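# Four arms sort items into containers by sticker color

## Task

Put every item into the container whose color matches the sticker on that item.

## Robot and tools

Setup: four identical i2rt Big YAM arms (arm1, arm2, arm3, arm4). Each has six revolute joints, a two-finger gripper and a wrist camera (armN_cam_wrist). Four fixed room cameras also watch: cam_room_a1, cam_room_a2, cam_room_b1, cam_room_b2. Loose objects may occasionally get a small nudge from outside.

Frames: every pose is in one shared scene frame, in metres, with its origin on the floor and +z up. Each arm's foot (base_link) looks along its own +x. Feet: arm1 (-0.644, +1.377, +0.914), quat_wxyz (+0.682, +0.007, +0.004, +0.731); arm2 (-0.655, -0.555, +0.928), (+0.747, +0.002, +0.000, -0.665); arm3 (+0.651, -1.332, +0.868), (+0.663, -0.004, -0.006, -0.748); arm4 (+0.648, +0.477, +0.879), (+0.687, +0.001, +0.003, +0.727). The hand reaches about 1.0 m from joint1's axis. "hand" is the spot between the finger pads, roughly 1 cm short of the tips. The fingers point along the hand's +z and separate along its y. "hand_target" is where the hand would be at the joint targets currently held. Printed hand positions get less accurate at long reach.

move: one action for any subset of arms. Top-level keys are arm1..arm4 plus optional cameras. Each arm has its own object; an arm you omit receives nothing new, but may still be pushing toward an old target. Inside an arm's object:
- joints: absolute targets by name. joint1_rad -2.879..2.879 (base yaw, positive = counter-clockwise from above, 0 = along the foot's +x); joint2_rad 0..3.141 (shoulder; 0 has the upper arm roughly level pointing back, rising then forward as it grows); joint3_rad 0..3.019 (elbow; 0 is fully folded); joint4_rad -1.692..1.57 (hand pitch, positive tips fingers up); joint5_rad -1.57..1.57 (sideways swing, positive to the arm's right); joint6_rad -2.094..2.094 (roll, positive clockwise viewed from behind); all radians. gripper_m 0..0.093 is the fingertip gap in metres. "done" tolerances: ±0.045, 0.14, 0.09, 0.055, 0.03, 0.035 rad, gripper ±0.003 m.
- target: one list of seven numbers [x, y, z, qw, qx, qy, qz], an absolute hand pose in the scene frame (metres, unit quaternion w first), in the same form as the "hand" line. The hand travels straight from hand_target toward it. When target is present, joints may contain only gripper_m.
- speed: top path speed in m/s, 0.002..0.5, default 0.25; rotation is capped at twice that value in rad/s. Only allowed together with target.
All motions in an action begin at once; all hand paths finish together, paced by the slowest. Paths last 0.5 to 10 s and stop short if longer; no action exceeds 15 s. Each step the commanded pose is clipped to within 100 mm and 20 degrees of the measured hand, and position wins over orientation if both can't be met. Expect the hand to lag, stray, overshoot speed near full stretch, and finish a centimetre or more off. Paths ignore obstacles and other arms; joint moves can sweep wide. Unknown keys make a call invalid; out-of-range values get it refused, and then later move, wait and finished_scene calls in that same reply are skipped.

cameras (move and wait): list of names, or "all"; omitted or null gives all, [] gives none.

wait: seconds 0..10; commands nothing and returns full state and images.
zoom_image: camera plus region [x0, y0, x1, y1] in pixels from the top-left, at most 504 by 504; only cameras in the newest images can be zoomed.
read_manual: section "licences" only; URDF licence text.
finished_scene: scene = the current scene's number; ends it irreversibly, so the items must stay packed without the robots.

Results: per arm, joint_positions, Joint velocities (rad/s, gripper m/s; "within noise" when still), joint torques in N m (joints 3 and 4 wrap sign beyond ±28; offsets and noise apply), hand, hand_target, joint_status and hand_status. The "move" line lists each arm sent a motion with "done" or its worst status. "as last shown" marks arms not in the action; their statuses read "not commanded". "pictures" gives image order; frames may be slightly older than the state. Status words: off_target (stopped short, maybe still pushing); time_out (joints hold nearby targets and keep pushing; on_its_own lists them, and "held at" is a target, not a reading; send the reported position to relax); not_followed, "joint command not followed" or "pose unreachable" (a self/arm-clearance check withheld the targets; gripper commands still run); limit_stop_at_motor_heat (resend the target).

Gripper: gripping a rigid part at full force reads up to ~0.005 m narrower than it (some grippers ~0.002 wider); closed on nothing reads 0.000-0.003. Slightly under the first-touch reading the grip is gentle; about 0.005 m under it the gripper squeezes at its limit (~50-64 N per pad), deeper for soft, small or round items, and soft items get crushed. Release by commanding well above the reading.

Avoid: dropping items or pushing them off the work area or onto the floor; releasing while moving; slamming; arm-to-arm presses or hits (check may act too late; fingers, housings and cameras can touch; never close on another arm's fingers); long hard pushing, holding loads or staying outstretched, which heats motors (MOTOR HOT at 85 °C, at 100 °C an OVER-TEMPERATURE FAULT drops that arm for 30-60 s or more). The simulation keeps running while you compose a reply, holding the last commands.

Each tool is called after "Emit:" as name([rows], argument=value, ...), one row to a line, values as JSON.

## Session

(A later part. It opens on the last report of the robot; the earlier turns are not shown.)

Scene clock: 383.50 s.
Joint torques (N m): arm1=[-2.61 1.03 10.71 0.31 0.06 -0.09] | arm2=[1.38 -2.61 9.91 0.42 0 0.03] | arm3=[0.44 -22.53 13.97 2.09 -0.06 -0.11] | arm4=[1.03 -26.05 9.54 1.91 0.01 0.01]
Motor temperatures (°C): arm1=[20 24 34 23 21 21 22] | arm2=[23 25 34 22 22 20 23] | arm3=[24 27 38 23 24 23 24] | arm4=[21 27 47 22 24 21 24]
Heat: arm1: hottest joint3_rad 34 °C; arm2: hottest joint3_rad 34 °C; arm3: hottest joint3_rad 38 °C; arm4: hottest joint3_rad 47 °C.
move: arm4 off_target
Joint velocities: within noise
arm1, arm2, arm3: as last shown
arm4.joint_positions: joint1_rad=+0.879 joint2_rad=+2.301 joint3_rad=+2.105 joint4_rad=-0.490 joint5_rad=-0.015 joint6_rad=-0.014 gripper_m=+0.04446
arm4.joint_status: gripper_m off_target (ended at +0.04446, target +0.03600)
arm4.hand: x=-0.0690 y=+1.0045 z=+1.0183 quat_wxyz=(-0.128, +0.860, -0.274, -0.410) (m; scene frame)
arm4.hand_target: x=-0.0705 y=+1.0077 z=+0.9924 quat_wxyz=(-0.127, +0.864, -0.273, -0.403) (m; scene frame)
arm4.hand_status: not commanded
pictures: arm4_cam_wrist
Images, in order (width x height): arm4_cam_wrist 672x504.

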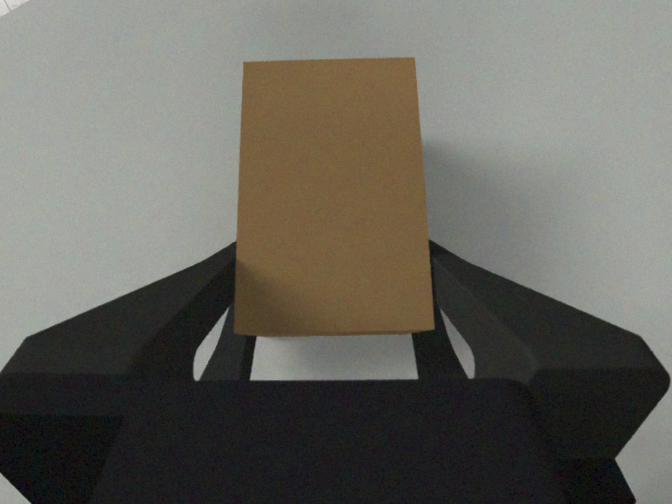

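Emit:
move(arm3={"target":[-0.070,-0.952,1.145,0.1137,-0.8597,0.2184,0.4475],"speed":0.15}, arm4={"target":[-0.070,1.007,1.125,-0.127,0.864,-0.273,-0.403],"speed":0.15}, cameras=["arm3_cam_wrist","arm4_cam_wrist"])

Emit:
move(arm3={"target":[0.325,-1.16,1.19,0.1137,-0.8597,0.2184,0.4475]}, arm4={"target":[0.34,0.696,1.18,-0.127,0.864,-0.273,-0.403]}, cameras=["arm3_cam_wrist","arm4_cam_wrist"])

Scene clock: 390.07 s.
Joint torques (N m): arm1=[-2.14 0.67 10.65 0.23 0.06 -0.11] | arm2=[1.38 -2.73 9.89 0.46 0.02 0.03] | arm3=[0.85 -24.7 14.6 1.4 0.07 -0.1] | arm4=[1.14 -30.21 13.48 0.75 0.05 -0.04]
Motor temperatures (°C): arm1=[20 24 34 23 21 21 22] | arm2=[23 25 34 22 22 20 23] | arm3=[24 27 38 23 24 23 24] | arm4=[21 28 46 22 24 21 25]
Heat: arm1: hottest joint3_rad 34 °C; arm2: hottest joint3_rad 34 °C; arm3: hottest joint3_rad 38 °C; arm4: hottest joint3_rad 46 °C.
move: arm3 off_target; arm4 off_target
Joint velocities: within noise
arm1, arm2: as last shown
arm3.joint_positions: joint1_rad=-1.916 joint2_rad=+1.968 joint3_rad=+1.814 joint4_rad=-0.513 joint5_rad=+0.025 joint6_rad=+0.007 gripper_m=+0.05319
arm3.joint_status: not commanded
arm3.hand: x=-0.0634 y=-0.9643 z=+1.1043 quat_wxyz=(+0.104, -0.874, +0.219, +0.421) (m; scene frame)
arm3.hand_target: x=-0.0678 y=-0.9531 z=+1.1450 quat_wxyz=(+0.114, -0.860, +0.218, +0.448) (m; scene frame)
arm3.hand_status: off_target (0.043 m and 3.7 deg from the pose sent, 0.121 m and 2.9 deg at the start)
arm4.joint_positions: joint1_rad=+0.879 joint2_rad=+2.299 joint3_rad=+2.310 joint4_rad=-0.769 joint5_rad=-0.015 joint6_rad=-0.014 gripper_m=+0.04446
arm4.joint_status: not commanded
arm4.hand: x=-0.0647 y=+1.0018 z=+1.0834 quat_wxyz=(-0.118, +0.875, -0.279, -0.378) (m; scene frame)
arm4.hand_target: x=-0.0683 y=+1.0057 z=+1.1247 quat_wxyz=(-0.127, +0.864, -0.273, -0.403) (m; scene frame)
arm4.hand_status: off_target (0.042 m and 3.4 deg from the pose sent, 0.107 m and 0.9 deg at the start)
pictures: arm3_cam_wrist, arm4_cam_wrist
Images, in order (width x height): arm3_cam_wrist 672x504, arm4_cam_wrist 672x504.

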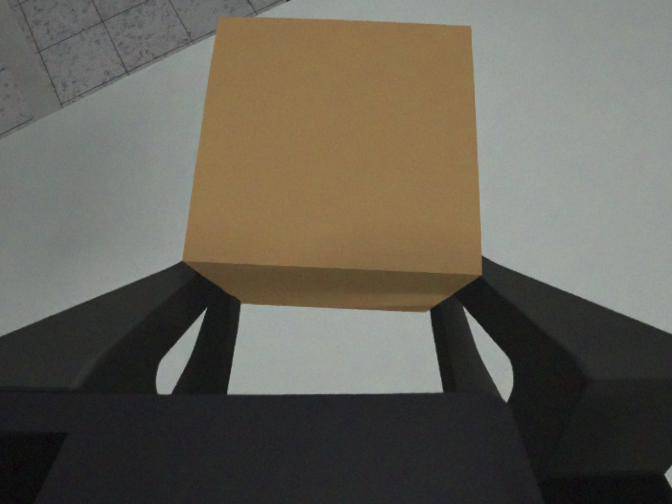

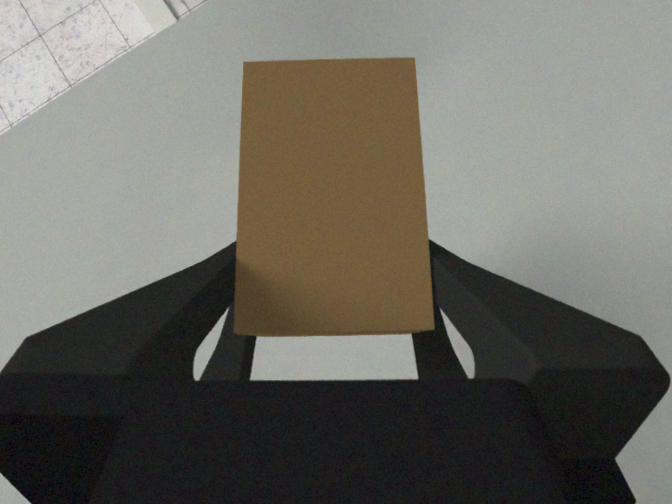

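Scene clock: 392.77 s.
Joint torques (N m): arm1=[-2.96 0.79 10.67 0.23 0.07 -0.04] | arm2=[1.49 -2.78 9.89 0.4 0.01 0.04] | arm3=[2.08 -2.55 9.85 1.47 0.14 0.03] | arm4=[1.61 -3.02 9.89 0.8 0.22 0.15]
Motor temperatures (°C): arm1=[20 24 34 23 21 21 22] | arm2=[23 25 34 22 22 20 23] | arm3=[24 27 38 23 24 23 24] | arm4=[21 28 46 22 24 21 25]
Heat: arm1: hottest joint3_rad 34 °C; arm2: hottest joint3_rad 34 °C; arm3: hottest joint3_rad 38 °C; arm4: hottest joint3_rad 46 °C.
move: arm3 done; arm4 done
Joint velocities: within noise
arm1, arm2: as last shown
arm3.joint_positions: joint1_rad=-1.916 joint2_rad=+0.718 joint3_rad=+0.812 joint4_rad=-0.685 joint5_rad=+0.041 joint6_rad=+0.008 gripper_m=+0.05319
arm3.joint_status: not commanded
arm3.hand: x=+0.3273 y=-1.1563 z=+1.1946 quat_wxyz=(+0.119, -0.856, +0.219, +0.452) (m; scene frame)
arm3.hand_target: x=+0.3251 y=-1.1599 z=+1.1901 quat_wxyz=(+0.114, -0.860, +0.218, +0.448) (m; scene frame)
arm3.hand_status: done (0.006 m and 0.9 deg from the pose sent, 0.443 m and 3.7 deg at the start)
arm4.joint_positions: joint1_rad=+0.896 joint2_rad=+0.795 joint3_rad=+0.822 joint4_rad=-0.711 joint5_rad=+0.001 joint6_rad=-0.014 gripper_m=+0.04446
arm4.joint_status: not commanded
arm4.hand: x=+0.3419 y=+0.6977 z=+1.1831 quat_wxyz=(-0.132, +0.862, -0.270, -0.409) (m; scene frame)
arm4.hand_target: x=+0.3401 y=+0.6960 z=+1.1800 quat_wxyz=(-0.127, +0.864, -0.273, -0.403) (m; scene frame)
arm4.hand_status: done (0.004 m and 1.0 deg from the pose sent, 0.516 m and 3.3 deg at the start)
pictures: arm3_cam_wrist, arm4_cam_wrist
Images, in order (width x height): arm3_cam_wrist 672x504, arm4_cam_wrist 672x504.

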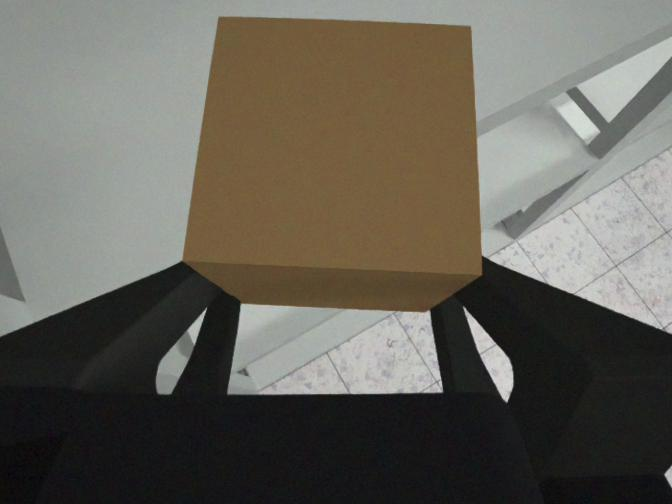

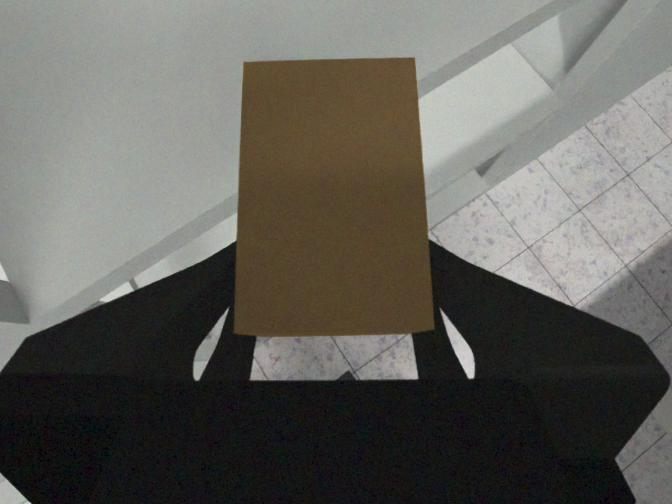

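Emit:
move(arm3={"joints":{"joint2_rad":0.4,"joint3_rad":0.5,"joint4_rad":-0.8,"joint5_rad":0,"joint6_rad":0}}, arm4={"joints":{"joint2_rad":0.4,"joint3_rad":0.5,"joint4_rad":-0.8,"joint5_rad":0,"joint6_rad":0}}, cameras=[])

Emit:
move(arm3={"joints":{"joint1_rad":0.958}}, arm4={"joints":{"joint1_rad":-1.112}}, cameras=["arm3_cam_wrist","arm4_cam_wrist"])

Scene clock: 408.23 s.
Joint torques (N m): arm1=[-3.25 1.03 10.74 0.24 0.05 -0.02] | arm2=[1.49 -2.78 9.88 0.43 0 0.03] | arm3=[2.08 0.73 10 1.61 -0.09 -0.12] | arm4=[1.2 0.56 9.99 1.1 0.03 0.15]
Motor temperatures (°C): arm1=[20 24 34 23 21 21 22] | arm2=[23 25 34 22 22 20 23] | arm3=[24 26 36 23 24 23 24] | arm4=[21 27 43 22 24 21 26]
Heat: arm1: hottest joint3_rad 34 °C; arm2: hottest joint3_rad 34 °C; arm3: hottest joint3_rad 36 °C; arm4: hottest joint3_rad 43 °C.
move: arm3 done; arm4 done
Joint velocities: within noise
arm1, arm2: as last shown
arm3.joint_positions: joint1_rad=-1.916 joint2_rad=+0.403 joint3_rad=+0.500 joint4_rad=-0.802 joint5_rad=+0.002 joint6_rad=+0.007 gripper_m=+0.05319
arm3.joint_status: all done
arm3.hand: x=+0.4120 y=-1.2077 z=+1.0849 quat_wxyz=(+0.091, -0.883, +0.216, +0.407) (m; scene frame)
arm3.hand_target: x=+0.4103 y=-1.2111 z=+1.0859 quat_wxyz=(+0.089, -0.884, +0.206, +0.409) (m; scene frame)
arm3.hand_status: not commanded
arm4.joint_positions: joint1_rad=+0.897 joint2_rad=+0.405 joint3_rad=+0.494 joint4_rad=-0.795 joint5_rad=+0.001 joint6_rad=-0.013 gripper_m=+0.04446
arm4.joint_status: all done
arm4.hand: x=+0.4308 y=+0.6338 z=+1.0957 quat_wxyz=(-0.128, +0.866, -0.272, -0.399) (m; scene frame)
arm4.hand_target: x=+0.4298 y=+0.6317 z=+1.1000 quat_wxyz=(-0.124, +0.864, -0.273, -0.404) (m; scene frame)
arm4.hand_status: not commanded
pictures: none
No camera images: "cameras" was empty.

Scene clock: 410.53 s.
Joint torques (N m): arm1=[-3.02 0.56 10.78 0.35 0.08 -0.08] | arm2=[1.44 -2.78 9.87 0.46 0.01 0.02] | arm3=[1.96 0.85 10.09 1.66 0.11 -0.11] | arm4=[0.85 0.32 10.06 1.03 0.06 0.13]
Motor temperatures (°C): arm1=[20 24 34 23 21 21 22] | arm2=[23 25 34 22 22 20 23] | arm3=[24 26 36 23 24 23 24] | arm4=[21 27 43 22 24 21 26]
Heat: arm1: hottest joint3_rad 34 °C; arm2: hottest joint3_rad 34 °C; arm3: hottest joint3_rad 36 °C; arm4: hottest joint3_rad 43 °C.
move: arm3 done; arm4 done
Joint velocities: within noise
arm1, arm2: as last shown
arm3.joint_positions: joint1_rad=+0.948 joint2_rad=+0.403 joint3_rad=+0.500 joint4_rad=-0.802 joint5_rad=-0.002 joint6_rad=+0.006 gripper_m=+0.05318
arm3.joint_status: all done
arm3.hand: x=+0.8476 y=-1.5097 z=+1.0896 quat_wxyz=(-0.395, -0.329, -0.844, +0.156) (m; scene frame)
arm3.hand_target: x=+0.8492 y=-1.5080 z=+1.0905 quat_wxyz=(-0.396, -0.322, -0.845, +0.157) (m; scene frame)
arm3.hand_status: not commanded
arm4.joint_positions: joint1_rad=-1.110 joint2_rad=+0.405 joint3_rad=+0.494 joint4_rad=-0.795 joint5_rad=+0.001 joint6_rad=-0.011 gripper_m=+0.04454
arm4.joint_status: all done
arm4.hand: x=+0.8821 y=+0.6101 z=+1.0937 quat_wxyz=(-0.403, +0.238, -0.878, -0.103) (m; scene frame)
arm4.hand_target: x=+0.8820 y=+0.6095 z=+1.0979 quat_wxyz=(-0.405, +0.231, -0.878, -0.107) (m; scene frame)
arm4.hand_status: not commanded
pictures: arm3_cam_wrist, arm4_cam_wrist
Images, in order (width x height): arm3_cam_wrist 672x504, arm4_cam_wrist 672x504.

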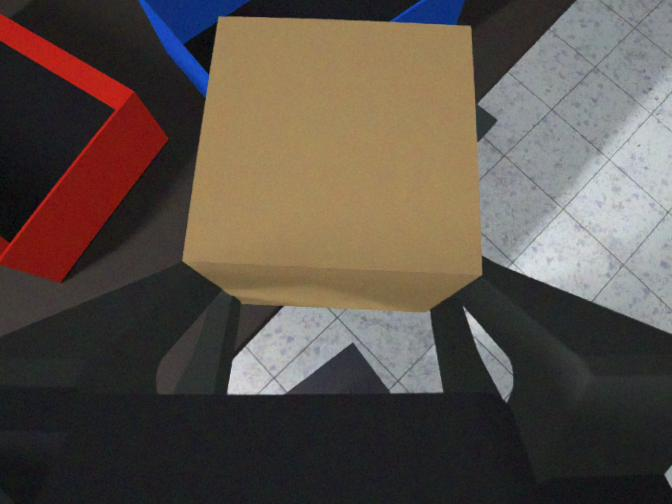

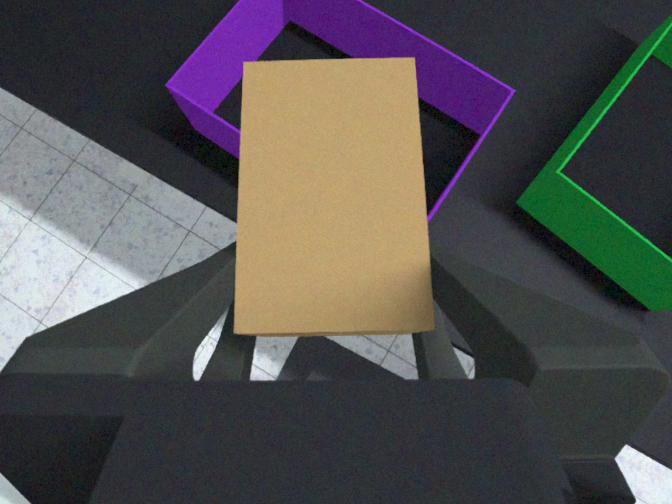

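Emit:
move(arm3={"target":[1.132,-1.766,0.96,0.4092,0.3228,0.8388,-0.1575]}, arm4={"target":[1.09,0.727,0.96,0.4133,-0.2302,0.8743,0.1088]}, cameras=["arm3_cam_wrist","arm4_cam_wrist","cam_room_a1","cam_room_a2"])

Scene clock: 417.53 s.
Joint torques (N m): arm1=[-3.49 0.73 10.81 0.24 0.08 -0.06] | arm2=[1.38 -2.73 9.92 0.43 0.01 0.04] | arm3=[1.55 -16.97 11.43 2.22 -0.06 -0.05] | arm4=[0.73 -10.75 9.62 1.92 0.05 0.15]
Motor temperatures (°C): arm1=[20 24 34 23 21 21 22] | arm2=[23 25 34 22 22 20 23] | arm3=[24 26 35 23 24 23 24] | arm4=[21 26 42 22 24 21 26]
Heat: arm1: hottest joint3_rad 34 °C; arm2: hottest joint3_rad 34 °C; arm3: hottest joint3_rad 35 °C; arm4: hottest joint3_rad 42 °C.
move: arm3 off_target; arm4 off_target
Joint velocities: within noise
arm1.joint_positions: joint1_rad=-2.247 joint2_rad=+0.794 joint3_rad=+0.798 joint4_rad=-1.565 joint5_rad=-0.008 joint6_rad=-0.004 gripper_m=+0.08193
arm1.joint_status: not commanded
arm1.hand: x=-0.4848 y=+1.2695 z=+1.1153 quat_wxyz=(+0.002, -0.297, -0.955, -0.001) (m; scene frame)
arm1.hand_target: x=-0.4864 y=+1.2678 z=+1.1150 quat_wxyz=(+0.006, -0.299, -0.954, -0.002) (m; scene frame)
arm1.hand_status: not commanded
arm2.joint_positions: joint1_rad=+0.872 joint2_rad=+0.795 joint3_rad=+0.810 joint4_rad=-1.562 joint5_rad=+0.003 joint6_rad=-0.074 gripper_m=+0.08790
arm2.joint_status: not commanded
arm2.hand: x=-0.4950 y=-0.6628 z=+1.1364 quat_wxyz=(-0.011, -0.252, -0.968, +0.003) (m; scene frame)
arm2.hand_target: x=-0.4974 y=-0.6593 z=+1.1318 quat_wxyz=(+0.000, -0.245, -0.969, +0.000) (m; scene frame)
arm2.hand_status: not commanded
arm3.joint_positions: joint1_rad=+0.948 joint2_rad=+1.772 joint3_rad=+1.021 joint4_rad=+0.016 joint5_rad=-0.005 joint6_rad=+0.006 gripper_m=+0.05318
arm3.joint_status: not commanded
arm3.hand: x=+1.1118 y=-1.7538 z=+0.9363 quat_wxyz=(-0.382, -0.331, -0.850, +0.150) (m; scene frame)
arm3.hand_target: x=+1.1308 y=-1.7648 z=+0.9607 quat_wxyz=(-0.409, -0.323, -0.839, +0.157) (m; scene frame)
arm3.hand_status: off_target (0.033 m and 3.6 deg from the pose sent, 0.404 m and 1.9 deg at the start)
arm4.joint_positions: joint1_rad=-1.110 joint2_rad=+1.459 joint3_rad=+0.620 joint4_rad=+0.099 joint5_rad=+0.001 joint6_rad=-0.011 gripper_m=+0.04454
arm4.joint_status: not commanded
arm4.hand: x=+1.0690 y=+0.7164 z=+0.9407 quat_wxyz=(-0.388, +0.239, -0.884, -0.100) (m; scene frame)
arm4.hand_target: x=+1.0887 y=+0.7262 z=+0.9607 quat_wxyz=(-0.413, +0.230, -0.874, -0.109) (m; scene frame)
arm4.hand_status: off_target (0.030 m and 3.4 deg from the pose sent, 0.273 m and 1.7 deg at the start)
pictures: arm3_cam_wrist, arm4_cam_wrist, cam_room_a1, cam_room_a2
Images, in order (width x height): arm3_cam_wrist 672x504, arm4_cam_wrist 672x504, cam_room_a1 672x504, cam_room_a2 672x504.

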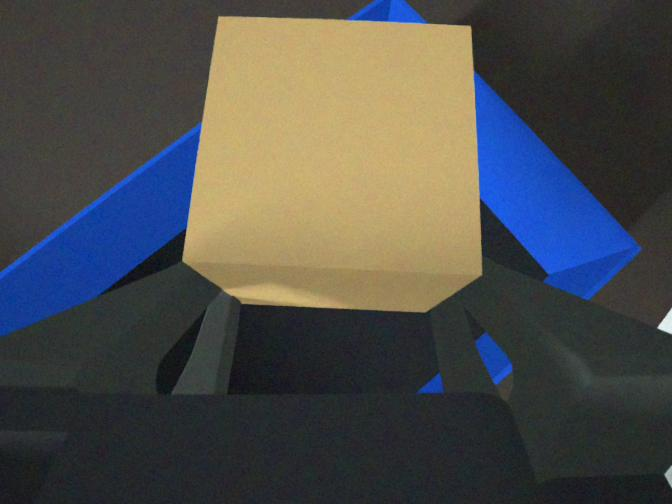

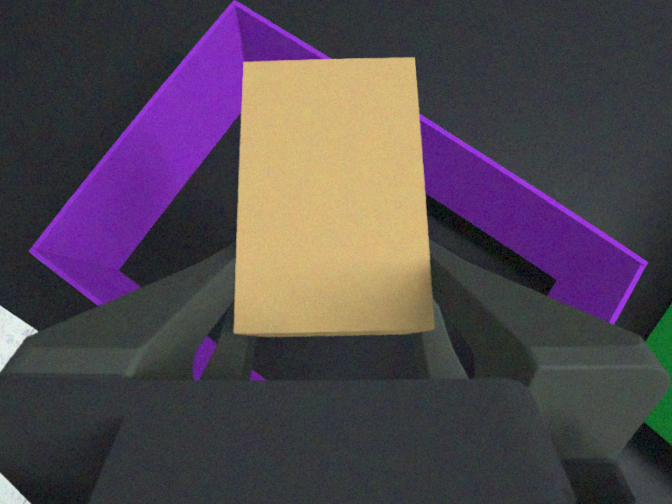

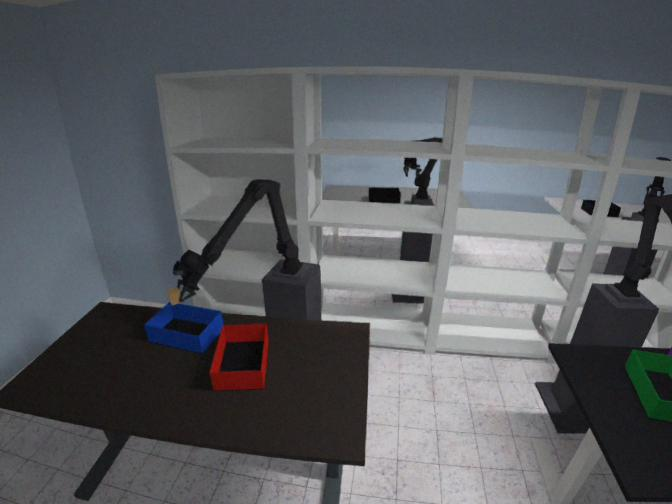

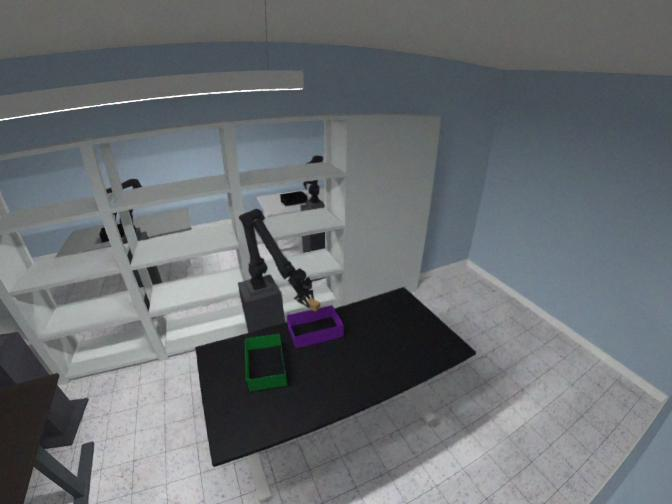

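Emit:
move(arm3={"target":[1.134,-1.776,0.865,0.4367,0.3175,0.8248,-0.1681]}, arm4={"target":[1.093,0.730,0.862,0.439,-0.2269,0.8616,0.1156]}, cameras=["arm3_cam_wrist","arm4_cam_wrist"])

Scene clock: 431.90 s.
Joint torques (N m): arm1=[-2.49 0.67 10.67 0.42 0.07 0] | arm2=[1.61 -2.67 9.89 0.42 0 0.02] | arm3=[0.85 -20.37 6.58 2.51 -0.07 -0.1] | arm4=[0.79 -14.97 4.64 1.92 0.1 0.17]
Motor temperatures (°C): arm1=[20 24 34 23 21 21 21] | arm2=[23 25 34 22 22 20 23] | arm3=[24 26 35 23 24 23 24] | arm4=[21 26 41 22 24 21 26]
Heat: arm1: hottest joint3_rad 34 °C; arm2: hottest joint3_rad 34 °C; arm3: hottest joint3_rad 35 °C; arm4: hottest joint3_rad 41 °C.
move: arm3 off_target; arm4 off_target
Joint velocities: within noise
arm1, arm2: as last shown
arm3.joint_positions: joint1_rad=+0.948 joint2_rad=+2.011 joint3_rad=+1.015 joint4_rad=+0.347 joint5_rad=-0.012 joint6_rad=+0.006 gripper_m=+0.05319
arm3.joint_status: not commanded
arm3.hand: x=+1.1292 y=-1.7693 z=+0.8486 quat_wxyz=(-0.419, -0.322, -0.833, +0.161) (m; scene frame)
arm3.hand_target: x=+1.1338 y=-1.7758 z=+0.8651 quat_wxyz=(-0.437, -0.317, -0.825, +0.168) (m; scene frame)
arm3.hand_status: off_target (0.018 m and 2.5 deg from the pose sent, 0.078 m and 7.4 deg at the start)
arm4.joint_positions: joint1_rad=-1.110 joint2_rad=+1.803 joint3_rad=+0.590 joint4_rad=+0.550 joint5_rad=+0.001 joint6_rad=-0.011 gripper_m=+0.04454
arm4.joint_status: not commanded
arm4.hand: x=+1.0852 y=+0.7255 z=+0.8507 quat_wxyz=(-0.423, +0.235, -0.869, -0.109) (m; scene frame)
arm4.hand_target: x=+1.0929 y=+0.7300 z=+0.8622 quat_wxyz=(-0.439, +0.227, -0.862, -0.116) (m; scene frame)
arm4.hand_status: off_target (0.014 m and 2.4 deg from the pose sent, 0.083 m and 6.8 deg at the start)
pictures: arm3_cam_wrist, arm4_cam_wrist
Images, in order (width x height): arm3_cam_wrist 672x504, arm4_cam_wrist 672x504.

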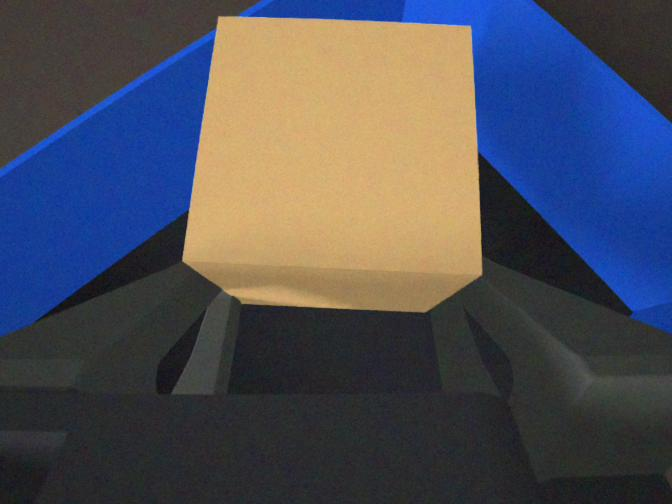

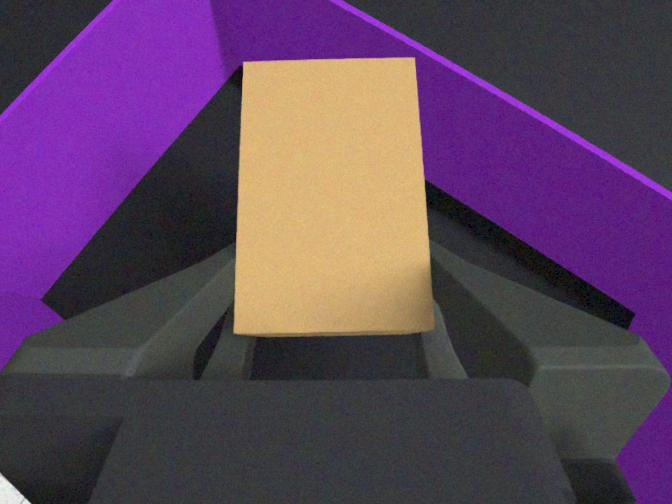

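Emit:
move(arm3={"target":[1.121,-1.768,0.806,0.4237,0.32,0.8316,-0.163],"speed":0.12}, arm4={"target":[1.088,0.7265,0.798,0.4315,-0.2278,0.8654,0.1136],"speed":0.12}, cameras=["arm3_cam_wrist","arm4_cam_wrist"])

Scene clock: 440.00 s.
Joint torques (N m): arm1=[-2.67 0.62 10.59 0.2 0.07 -0.06] | arm2=[1.55 -2.73 9.87 0.42 0 0.03] | arm3=[0.67 -18.26 5.16 2.47 -0.07 -0.08] | arm4=[0.62 -13.22 3.78 2.02 0.21 0.07]
Motor temperatures (°C): arm1=[20 24 34 23 21 21 21] | arm2=[23 25 34 22 22 20 23] | arm3=[24 26 34 23 24 23 24] | arm4=[21 26 40 22 24 21 26]
Heat: arm1: hottest joint3_rad 34 °C; arm2: hottest joint3_rad 34 °C; arm3: hottest joint3_rad 34 °C; arm4: hottest joint3_rad 40 °C.
move: arm3 done; arm4 done
Joint velocities: within noise
arm1, arm2: as last shown
arm3.joint_positions: joint1_rad=+0.948 joint2_rad=+2.099 joint3_rad=+0.998 joint4_rad=+0.452 joint5_rad=-0.017 joint6_rad=-0.001 gripper_m=+0.05315
arm3.joint_status: not commanded
arm3.hand: x=+1.1241 y=-1.7641 z=+0.8080 quat_wxyz=(-0.420, -0.319, -0.835, +0.160) (m; scene frame)
arm3.hand_target: x=+1.1210 y=-1.7679 z=+0.8061 quat_wxyz=(-0.424, -0.320, -0.832, +0.163) (m; scene frame)
arm3.hand_status: done (0.005 m and 0.7 deg from the pose sent, 0.043 m and 0.7 deg at the start)
arm4.joint_positions: joint1_rad=-1.111 joint2_rad=+1.987 joint3_rad=+0.591 joint4_rad=+0.738 joint5_rad=-0.003 joint6_rad=-0.003 gripper_m=+0.04455
arm4.joint_status: not commanded
arm4.hand: x=+1.0805 y=+0.7232 z=+0.7988 quat_wxyz=(-0.423, +0.232, -0.869, -0.112) (m; scene frame)
arm4.hand_target: x=+1.0878 y=+0.7264 z=+0.7981 quat_wxyz=(-0.431, +0.228, -0.866, -0.114) (m; scene frame)
arm4.hand_status: done (0.008 m and 1.1 deg from the pose sent, 0.053 m and 1.5 deg at the start)
pictures: arm3_cam_wrist, arm4_cam_wrist
Images, in order (width x height): arm3_cam_wrist 672x504, arm4_cam_wrist 672x504.

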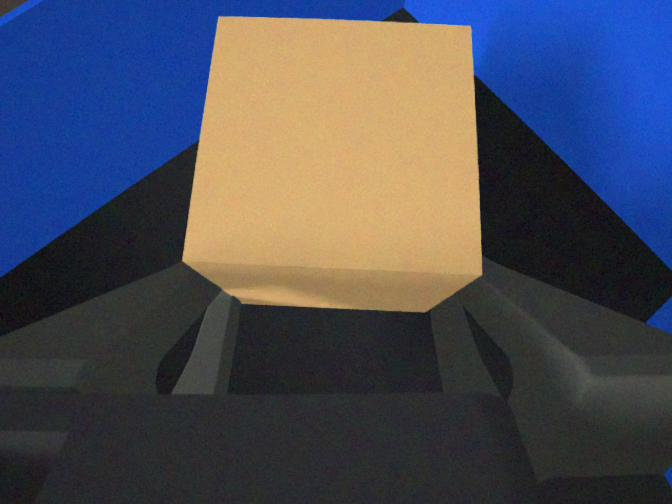

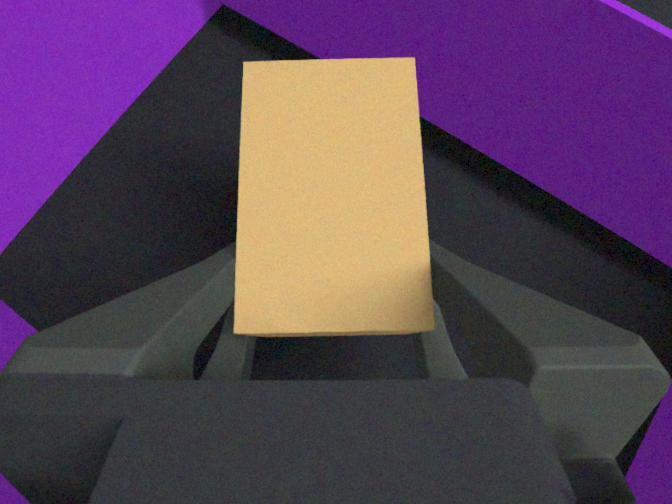

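Emit:
move(arm3={"target":[1.114,-1.766,0.786,0.4237,0.32,0.8316,-0.163],"speed":0.08}, arm4={"target":[1.087,0.7265,0.770,0.4315,-0.2278,0.8654,0.1136],"speed":0.08}, cameras=["arm3_cam_wrist","arm4_cam_wrist"])

Emit:
move(arm3={"target":[1.114,-1.766,0.776,0.4237,0.32,0.8316,-0.163],"speed":0.04}, arm4={"target":[1.087,0.7265,0.757,0.4315,-0.2278,0.8654,0.1136],"speed":0.04}, cameras=["arm3_cam_wrist","arm4_cam_wrist"])

Scene clock: 447.63 s.
Joint torques (N m): arm1=[-3.25 0.79 10.65 0.36 0.04 -0.04] | arm2=[1.49 -2.67 9.89 0.46 0 0.02] | arm3=[0.21 -15.38 4.68 2.22 -0.22 -0.02] | arm4=[0.91 -13.63 2.43 1.89 0.12 0.04]
Motor temperatures (°C): arm1=[20 24 34 23 21 21 21] | arm2=[23 25 34 22 22 20 23] | arm3=[24 26 33 23 24 23 24] | arm4=[21 25 38 22 24 21 26]
Heat: arm1: hottest joint3_rad 34 °C; arm2: hottest joint3_rad 34 °C; arm3: hottest joint3_rad 33 °C; arm4: hottest joint3_rad 38 °C.
move: arm3 off_target; arm4 done
Joint velocities: within noise
arm1, arm2: as last shown
arm3.joint_positions: joint1_rad=+0.948 joint2_rad=+2.110 joint3_rad=+0.988 joint4_rad=+0.514 joint5_rad=-0.018 joint6_rad=-0.008 gripper_m=+0.05314
arm3.joint_status: not commanded
arm3.hand: x=+1.1255 y=-1.7654 z=+0.8100 quat_wxyz=(-0.436, -0.312, -0.827, +0.168) (m; scene frame)
arm3.hand_target: x=+1.1135 y=-1.7652 z=+0.7867 quat_wxyz=(-0.424, -0.320, -0.832, +0.163) (m; scene frame)
arm3.hand_status: off_target (0.027 m and 1.9 deg from the pose sent, 0.024 m and 0.6 deg at the start)
arm4.joint_positions: joint1_rad=-1.111 joint2_rad=+2.089 joint3_rad=+0.620 joint4_rad=+0.822 joint5_rad=+0.001 joint6_rad=+0.000 gripper_m=+0.04455
arm4.joint_status: not commanded
arm4.hand: x=+1.0854 y=+0.7251 z=+0.7735 quat_wxyz=(-0.428, +0.229, -0.867, -0.112) (m; scene frame)
arm4.hand_target: x=+1.0869 y=+0.7265 z=+0.7700 quat_wxyz=(-0.431, +0.228, -0.866, -0.114) (m; scene frame)
arm4.hand_status: done (0.004 m and 0.4 deg from the pose sent, 0.030 m and 1.1 deg at the start)
pictures: arm3_cam_wrist, arm4_cam_wrist
Images, in order (width x height): arm3_cam_wrist 672x504, arm4_cam_wrist 672x504.

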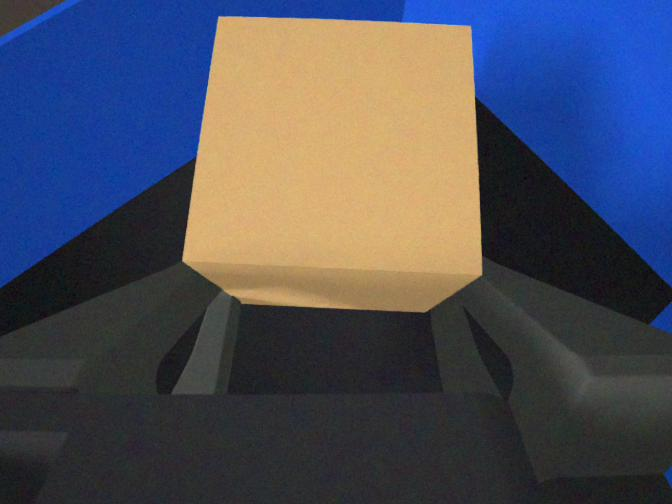

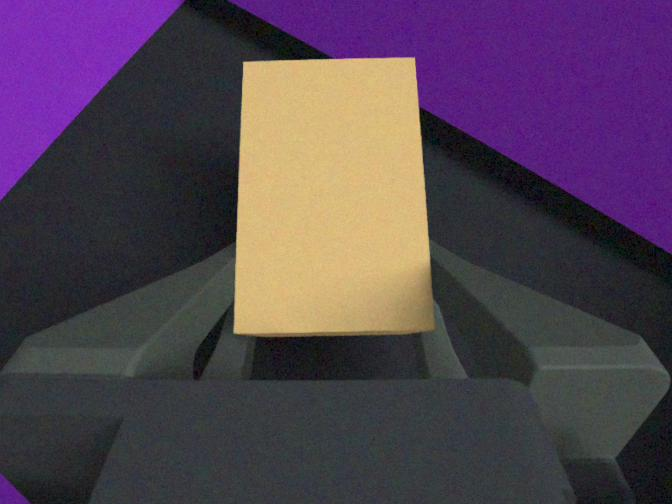

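Scene clock: 448.60 s.
Joint torques (N m): arm1=[-2.2 0.91 10.66 0.27 0.05 -0.07] | arm2=[1.49 -2.78 9.89 0.42 0 0.02] | arm3=[0.26 -14.21 4.83 1.91 -0.22 0.07] | arm4=[0.79 -12.92 2.56 1.98 0.13 0.09]
Motor temperatures (°C): arm1=[20 24 34 23 21 21 21] | arm2=[23 25 34 22 22 20 23] | arm3=[24 26 33 23 24 23 24] | arm4=[21 25 38 22 24 21 26]
Heat: arm1: hottest joint3_rad 34 °C; arm2: hottest joint3_rad 34 °C; arm3: hottest joint3_rad 33 °C; arm4: hottest joint3_rad 38 °C.
move: arm3 off_target; arm4 done
Joint velocities: within noise
arm1, arm2: as last shown
arm3.joint_positions: joint1_rad=+0.947 joint2_rad=+2.119 joint3_rad=+0.988 joint4_rad=+0.543 joint5_rad=-0.018 joint6_rad=-0.017 gripper_m=+0.05314
arm3.joint_status: not commanded
arm3.hand: x=+1.1270 y=-1.7672 z=+0.8104 quat_wxyz=(-0.444, -0.307, -0.824, +0.174) (m; scene frame)
arm3.hand_target: x=+1.1129 y=-1.7646 z=+0.7773 quat_wxyz=(-0.424, -0.320, -0.832, +0.163) (m; scene frame)
arm3.hand_status: off_target (0.037 m and 3.1 deg from the pose sent, 0.036 m and 1.9 deg at the start)
arm4.joint_positions: joint1_rad=-1.111 joint2_rad=+2.126 joint3_rad=+0.629 joint4_rad=+0.856 joint5_rad=+0.001 joint6_rad=+0.000 gripper_m=+0.04455
arm4.joint_status: not commanded
arm4.hand: x=+1.0860 y=+0.7254 z=+0.7643 quat_wxyz=(-0.431, +0.228, -0.866, -0.113) (m; scene frame)
arm4.hand_target: x=+1.0867 y=+0.7264 z=+0.7570 quat_wxyz=(-0.431, +0.228, -0.866, -0.114) (m; scene frame)
arm4.hand_status: done (0.007 m and 0.1 deg from the pose sent, 0.017 m and 0.4 deg at the start)
pictures: arm3_cam_wrist, arm4_cam_wrist
Images, in order (width x height): arm3_cam_wrist 672x504, arm4_cam_wrist 672x504.

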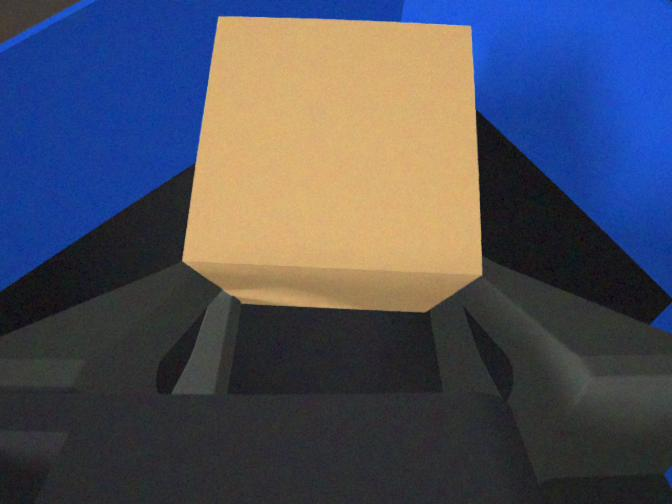

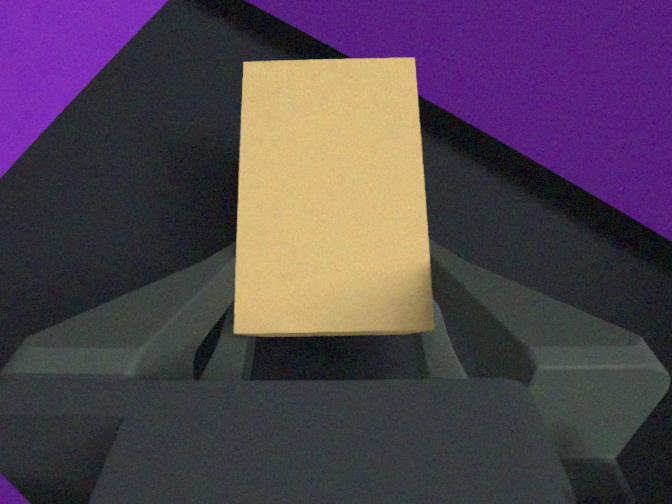

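Emit:
move(cameras=["cam_room_a1","cam_room_a2","arm3_cam_wrist"])

Emit:
zoom_image(camera="cam_room_a1", region=[130, 240, 290, 360])

Scene clock: 453.23 s.
Joint torques (N m): arm1=[-2.43 0.67 10.77 0.14 0.04 -0.03] | arm2=[1.44 -2.67 9.92 0.42 0 0.03] | arm3=[0.21 -14.21 4.81 1.95 -0.21 0.07] | arm4=[0.62 -13.16 2.33 1.89 0.15 0.05]
Motor temperatures (°C): arm1=[20 24 34 23 21 21 21] | arm2=[23 25 34 22 22 20 23] | arm3=[24 26 33 23 24 23 25] | arm4=[21 26 37 22 24 21 26]
Heat: arm1: hottest joint3_rad 34 °C; arm2: hottest joint3_rad 34 °C; arm3: hottest joint3_rad 33 °C; arm4: hottest joint3_rad 37 °C.
Joint velocities: within noise
arm1.joint_positions: joint1_rad=-2.247 joint2_rad=+0.794 joint3_rad=+0.798 joint4_rad=-1.565 joint5_rad=-0.008 joint6_rad=-0.004 gripper_m=+0.08193
arm1.joint_status: not commanded
arm1.hand: x=-0.4848 y=+1.2695 z=+1.1153 quat_wxyz=(+0.002, -0.297, -0.955, -0.001) (m; scene frame)
arm1.hand_target: x=-0.4864 y=+1.2678 z=+1.1150 quat_wxyz=(+0.006, -0.299, -0.954, -0.002) (m; scene frame)
arm1.hand_status: not commanded
arm2.joint_positions: joint1_rad=+0.872 joint2_rad=+0.795 joint3_rad=+0.810 joint4_rad=-1.562 joint5_rad=+0.003 joint6_rad=-0.074 gripper_m=+0.08790
arm2.joint_status: not commanded
arm2.hand: x=-0.4950 y=-0.6628 z=+1.1364 quat_wxyz=(-0.011, -0.252, -0.968, +0.003) (m; scene frame)
arm2.hand_target: x=-0.4974 y=-0.6593 z=+1.1318 quat_wxyz=(+0.000, -0.245, -0.969, +0.000) (m; scene frame)
arm2.hand_status: not commanded
arm3.joint_positions: joint1_rad=+0.947 joint2_rad=+2.119 joint3_rad=+0.988 joint4_rad=+0.543 joint5_rad=-0.018 joint6_rad=-0.017 gripper_m=+0.05314
arm3.joint_status: not commanded
arm3.hand: x=+1.1270 y=-1.7672 z=+0.8104 quat_wxyz=(-0.444, -0.307, -0.824, +0.174) (m; scene frame)
arm3.hand_target: x=+1.1129 y=-1.7646 z=+0.7773 quat_wxyz=(-0.424, -0.320, -0.832, +0.163) (m; scene frame)
arm3.hand_status: off_target (0.037 m and 3.1 deg from the pose sent, 0.036 m and 1.9 deg at the start)
arm4.joint_positions: joint1_rad=-1.111 joint2_rad=+2.126 joint3_rad=+0.629 joint4_rad=+0.856 joint5_rad=+0.001 joint6_rad=+0.000 gripper_m=+0.04455
arm4.joint_status: not commanded
arm4.hand: x=+1.0860 y=+0.7254 z=+0.7643 quat_wxyz=(-0.431, +0.228, -0.866, -0.113) (m; scene frame)
arm4.hand_target: x=+1.0867 y=+0.7264 z=+0.7570 quat_wxyz=(-0.431, +0.228, -0.866, -0.114) (m; scene frame)
arm4.hand_status: done (0.007 m and 0.1 deg from the pose sent, 0.017 m and 0.4 deg at the start)
pictures: arm3_cam_wrist, cam_room_a1, cam_room_a2
Images, in order (width x height): arm3_cam_wrist 672x504, cam_room_a1 672x504, cam_room_a2 672x504.

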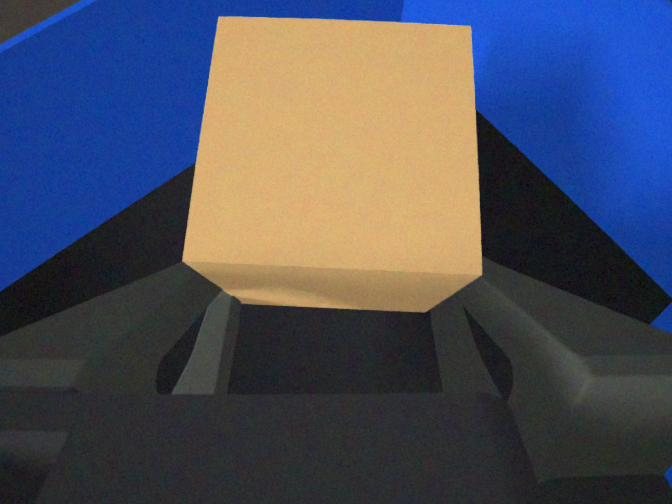

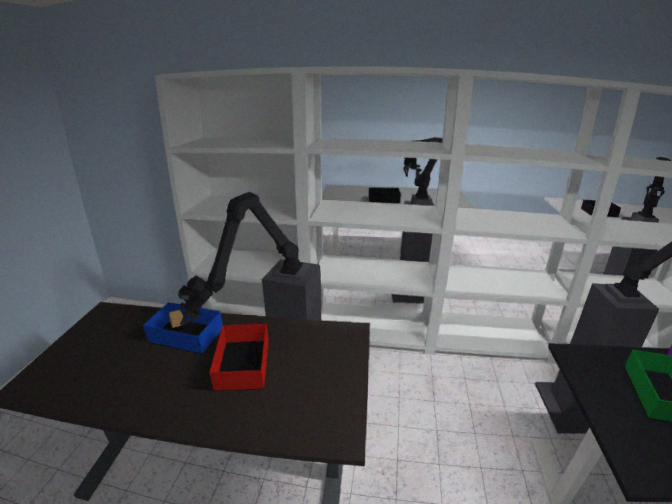

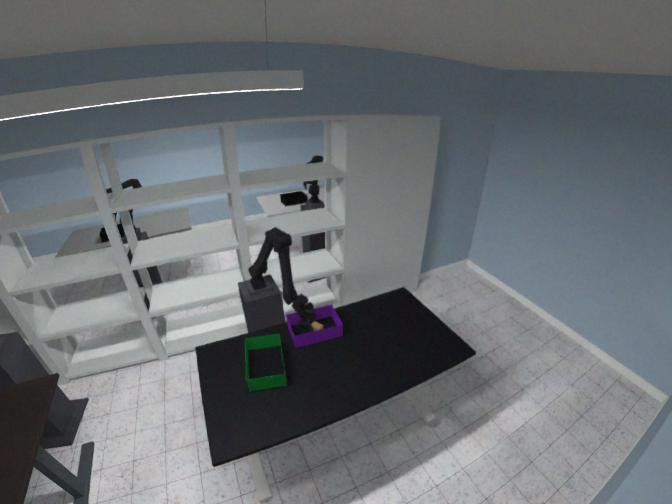

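Scaled by 3.150.

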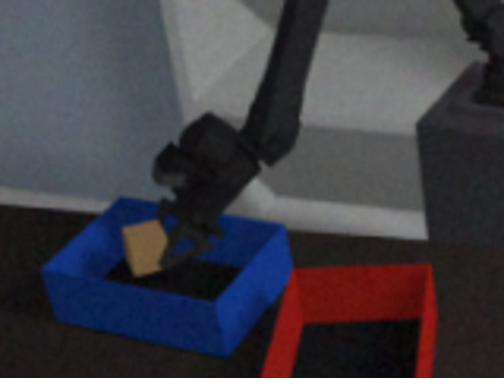

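Emit:
move(arm3={"target":[1.119,-1.768,0.766,0.4237,0.32,0.8316,-0.163],"speed":0.04}, arm4={"target":[1.087,0.7265,0.747,0.4315,-0.2278,0.8654,0.1136],"speed":0.04}, cameras=["arm3_cam_wrist","arm4_cam_wrist","cam_room_a1","cam_room_a2"])

Emit:
zoom_image(camera="cam_room_a1", region=[130, 260, 250, 360])

Emit:
zoom_image(camera="cam_room_a2", region=[260, 280, 360, 360])

Scene clock: 484.90 s.
Joint torques (N m): arm1=[-2.43 0.79 10.86 0.28 0.06 -0.08] | arm2=[1.55 -2.78 9.89 0.42 0.01 0.02] | arm3=[0.5 -12.28 6.16 1.46 -0.23 0.16] | arm4=[0.62 -12.86 1.95 1.88 0.09 0.06]
Motor temperatures (°C): arm1=[20 24 34 23 21 21 21] | arm2=[23 25 34 22 22 20 23] | arm3=[24 25 30 23 24 23 25] | arm4=[21 25 34 22 24 21 26]
Heat: arm1: hottest joint3_rad 34 °C; arm2: hottest joint3_rad 34 °C; arm3: hottest joint3_rad 30 °C; arm4: hottest joint3_rad 34 °C.
move: arm3 off_target; arm4 off_target
Joint velocities: within noise
arm1, arm2: as last shown
arm3.joint_positions: joint1_rad=+0.947 joint2_rad=+2.127 joint3_rad=+0.988 joint4_rad=+0.565 joint5_rad=-0.013 joint6_rad=-0.024 gripper_m=+0.05313
arm3.joint_status: not commanded
arm3.hand: x=+1.1276 y=-1.7688 z=+0.8101 quat_wxyz=(-0.448, -0.303, -0.821, +0.179) (m; scene frame)
arm3.hand_target: x=+1.1167 y=-1.7656 z=+0.7681 quat_wxyz=(-0.424, -0.320, -0.831, +0.163) (m; scene frame)
arm3.hand_status: off_target (0.045 m and 4.1 deg from the pose sent, 0.045 m and 3.2 deg at the start)
arm4.joint_positions: joint1_rad=-1.111 joint2_rad=+2.155 joint3_rad=+0.643 joint4_rad=+0.886 joint5_rad=+0.001 joint6_rad=+0.000 gripper_m=+0.04455
arm4.joint_status: not commanded
arm4.hand: x=+1.0904 y=+0.7279 z=+0.7595 quat_wxyz=(-0.438, +0.227, -0.862, -0.115) (m; scene frame)
arm4.hand_target: x=+1.0867 y=+0.7263 z=+0.7473 quat_wxyz=(-0.431, +0.228, -0.866, -0.114) (m; scene frame)
arm4.hand_status: off_target (0.013 m and 0.8 deg from the pose sent, 0.017 m and 0.1 deg at the start)
pictures: arm3_cam_wrist, arm4_cam_wrist, cam_room_a1, cam_room_a2
Images, in order (width x height): arm3_cam_wrist 672x504, arm4_cam_wrist 672x504, cam_room_a1 672x504, cam_room_a2 672x504.

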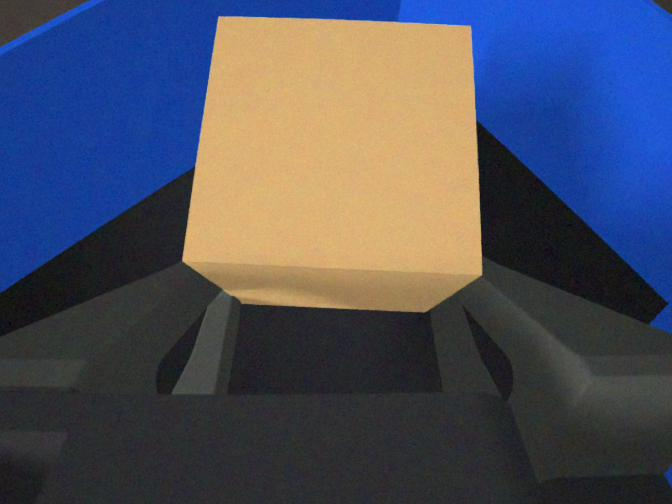

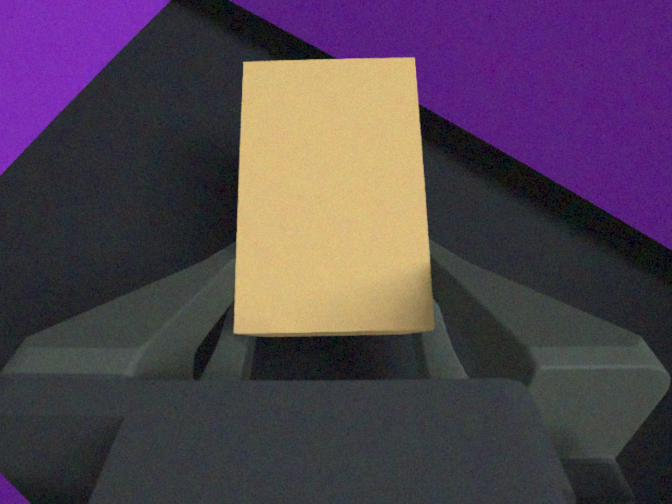

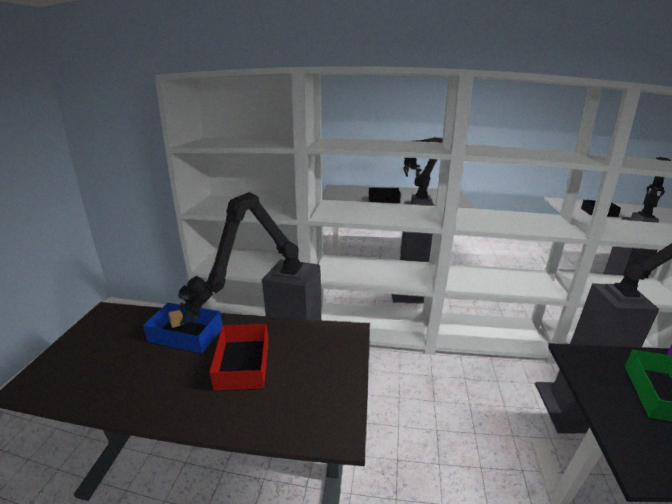

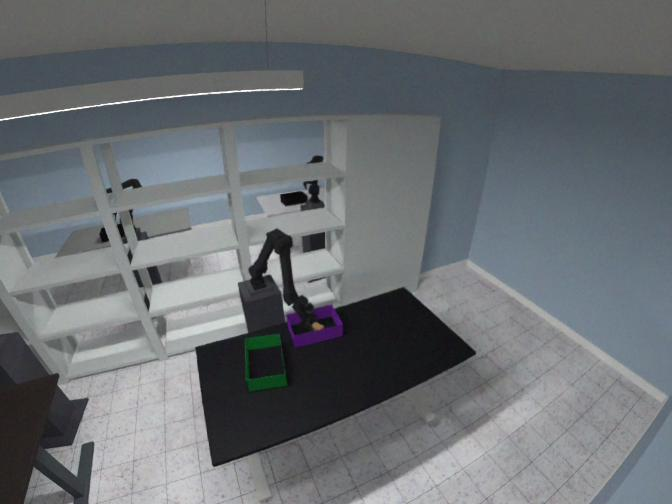

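Scaled by 4.200.

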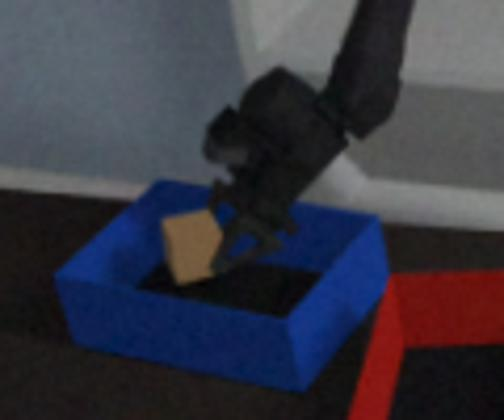

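Scaled by 5.040.

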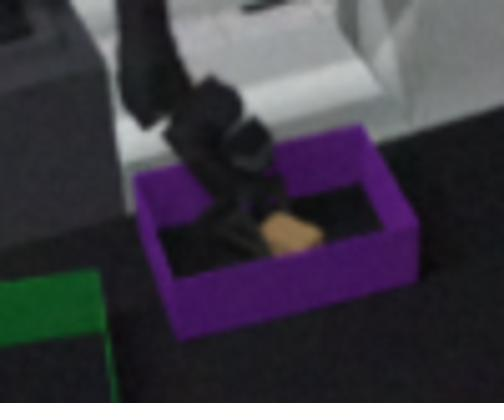

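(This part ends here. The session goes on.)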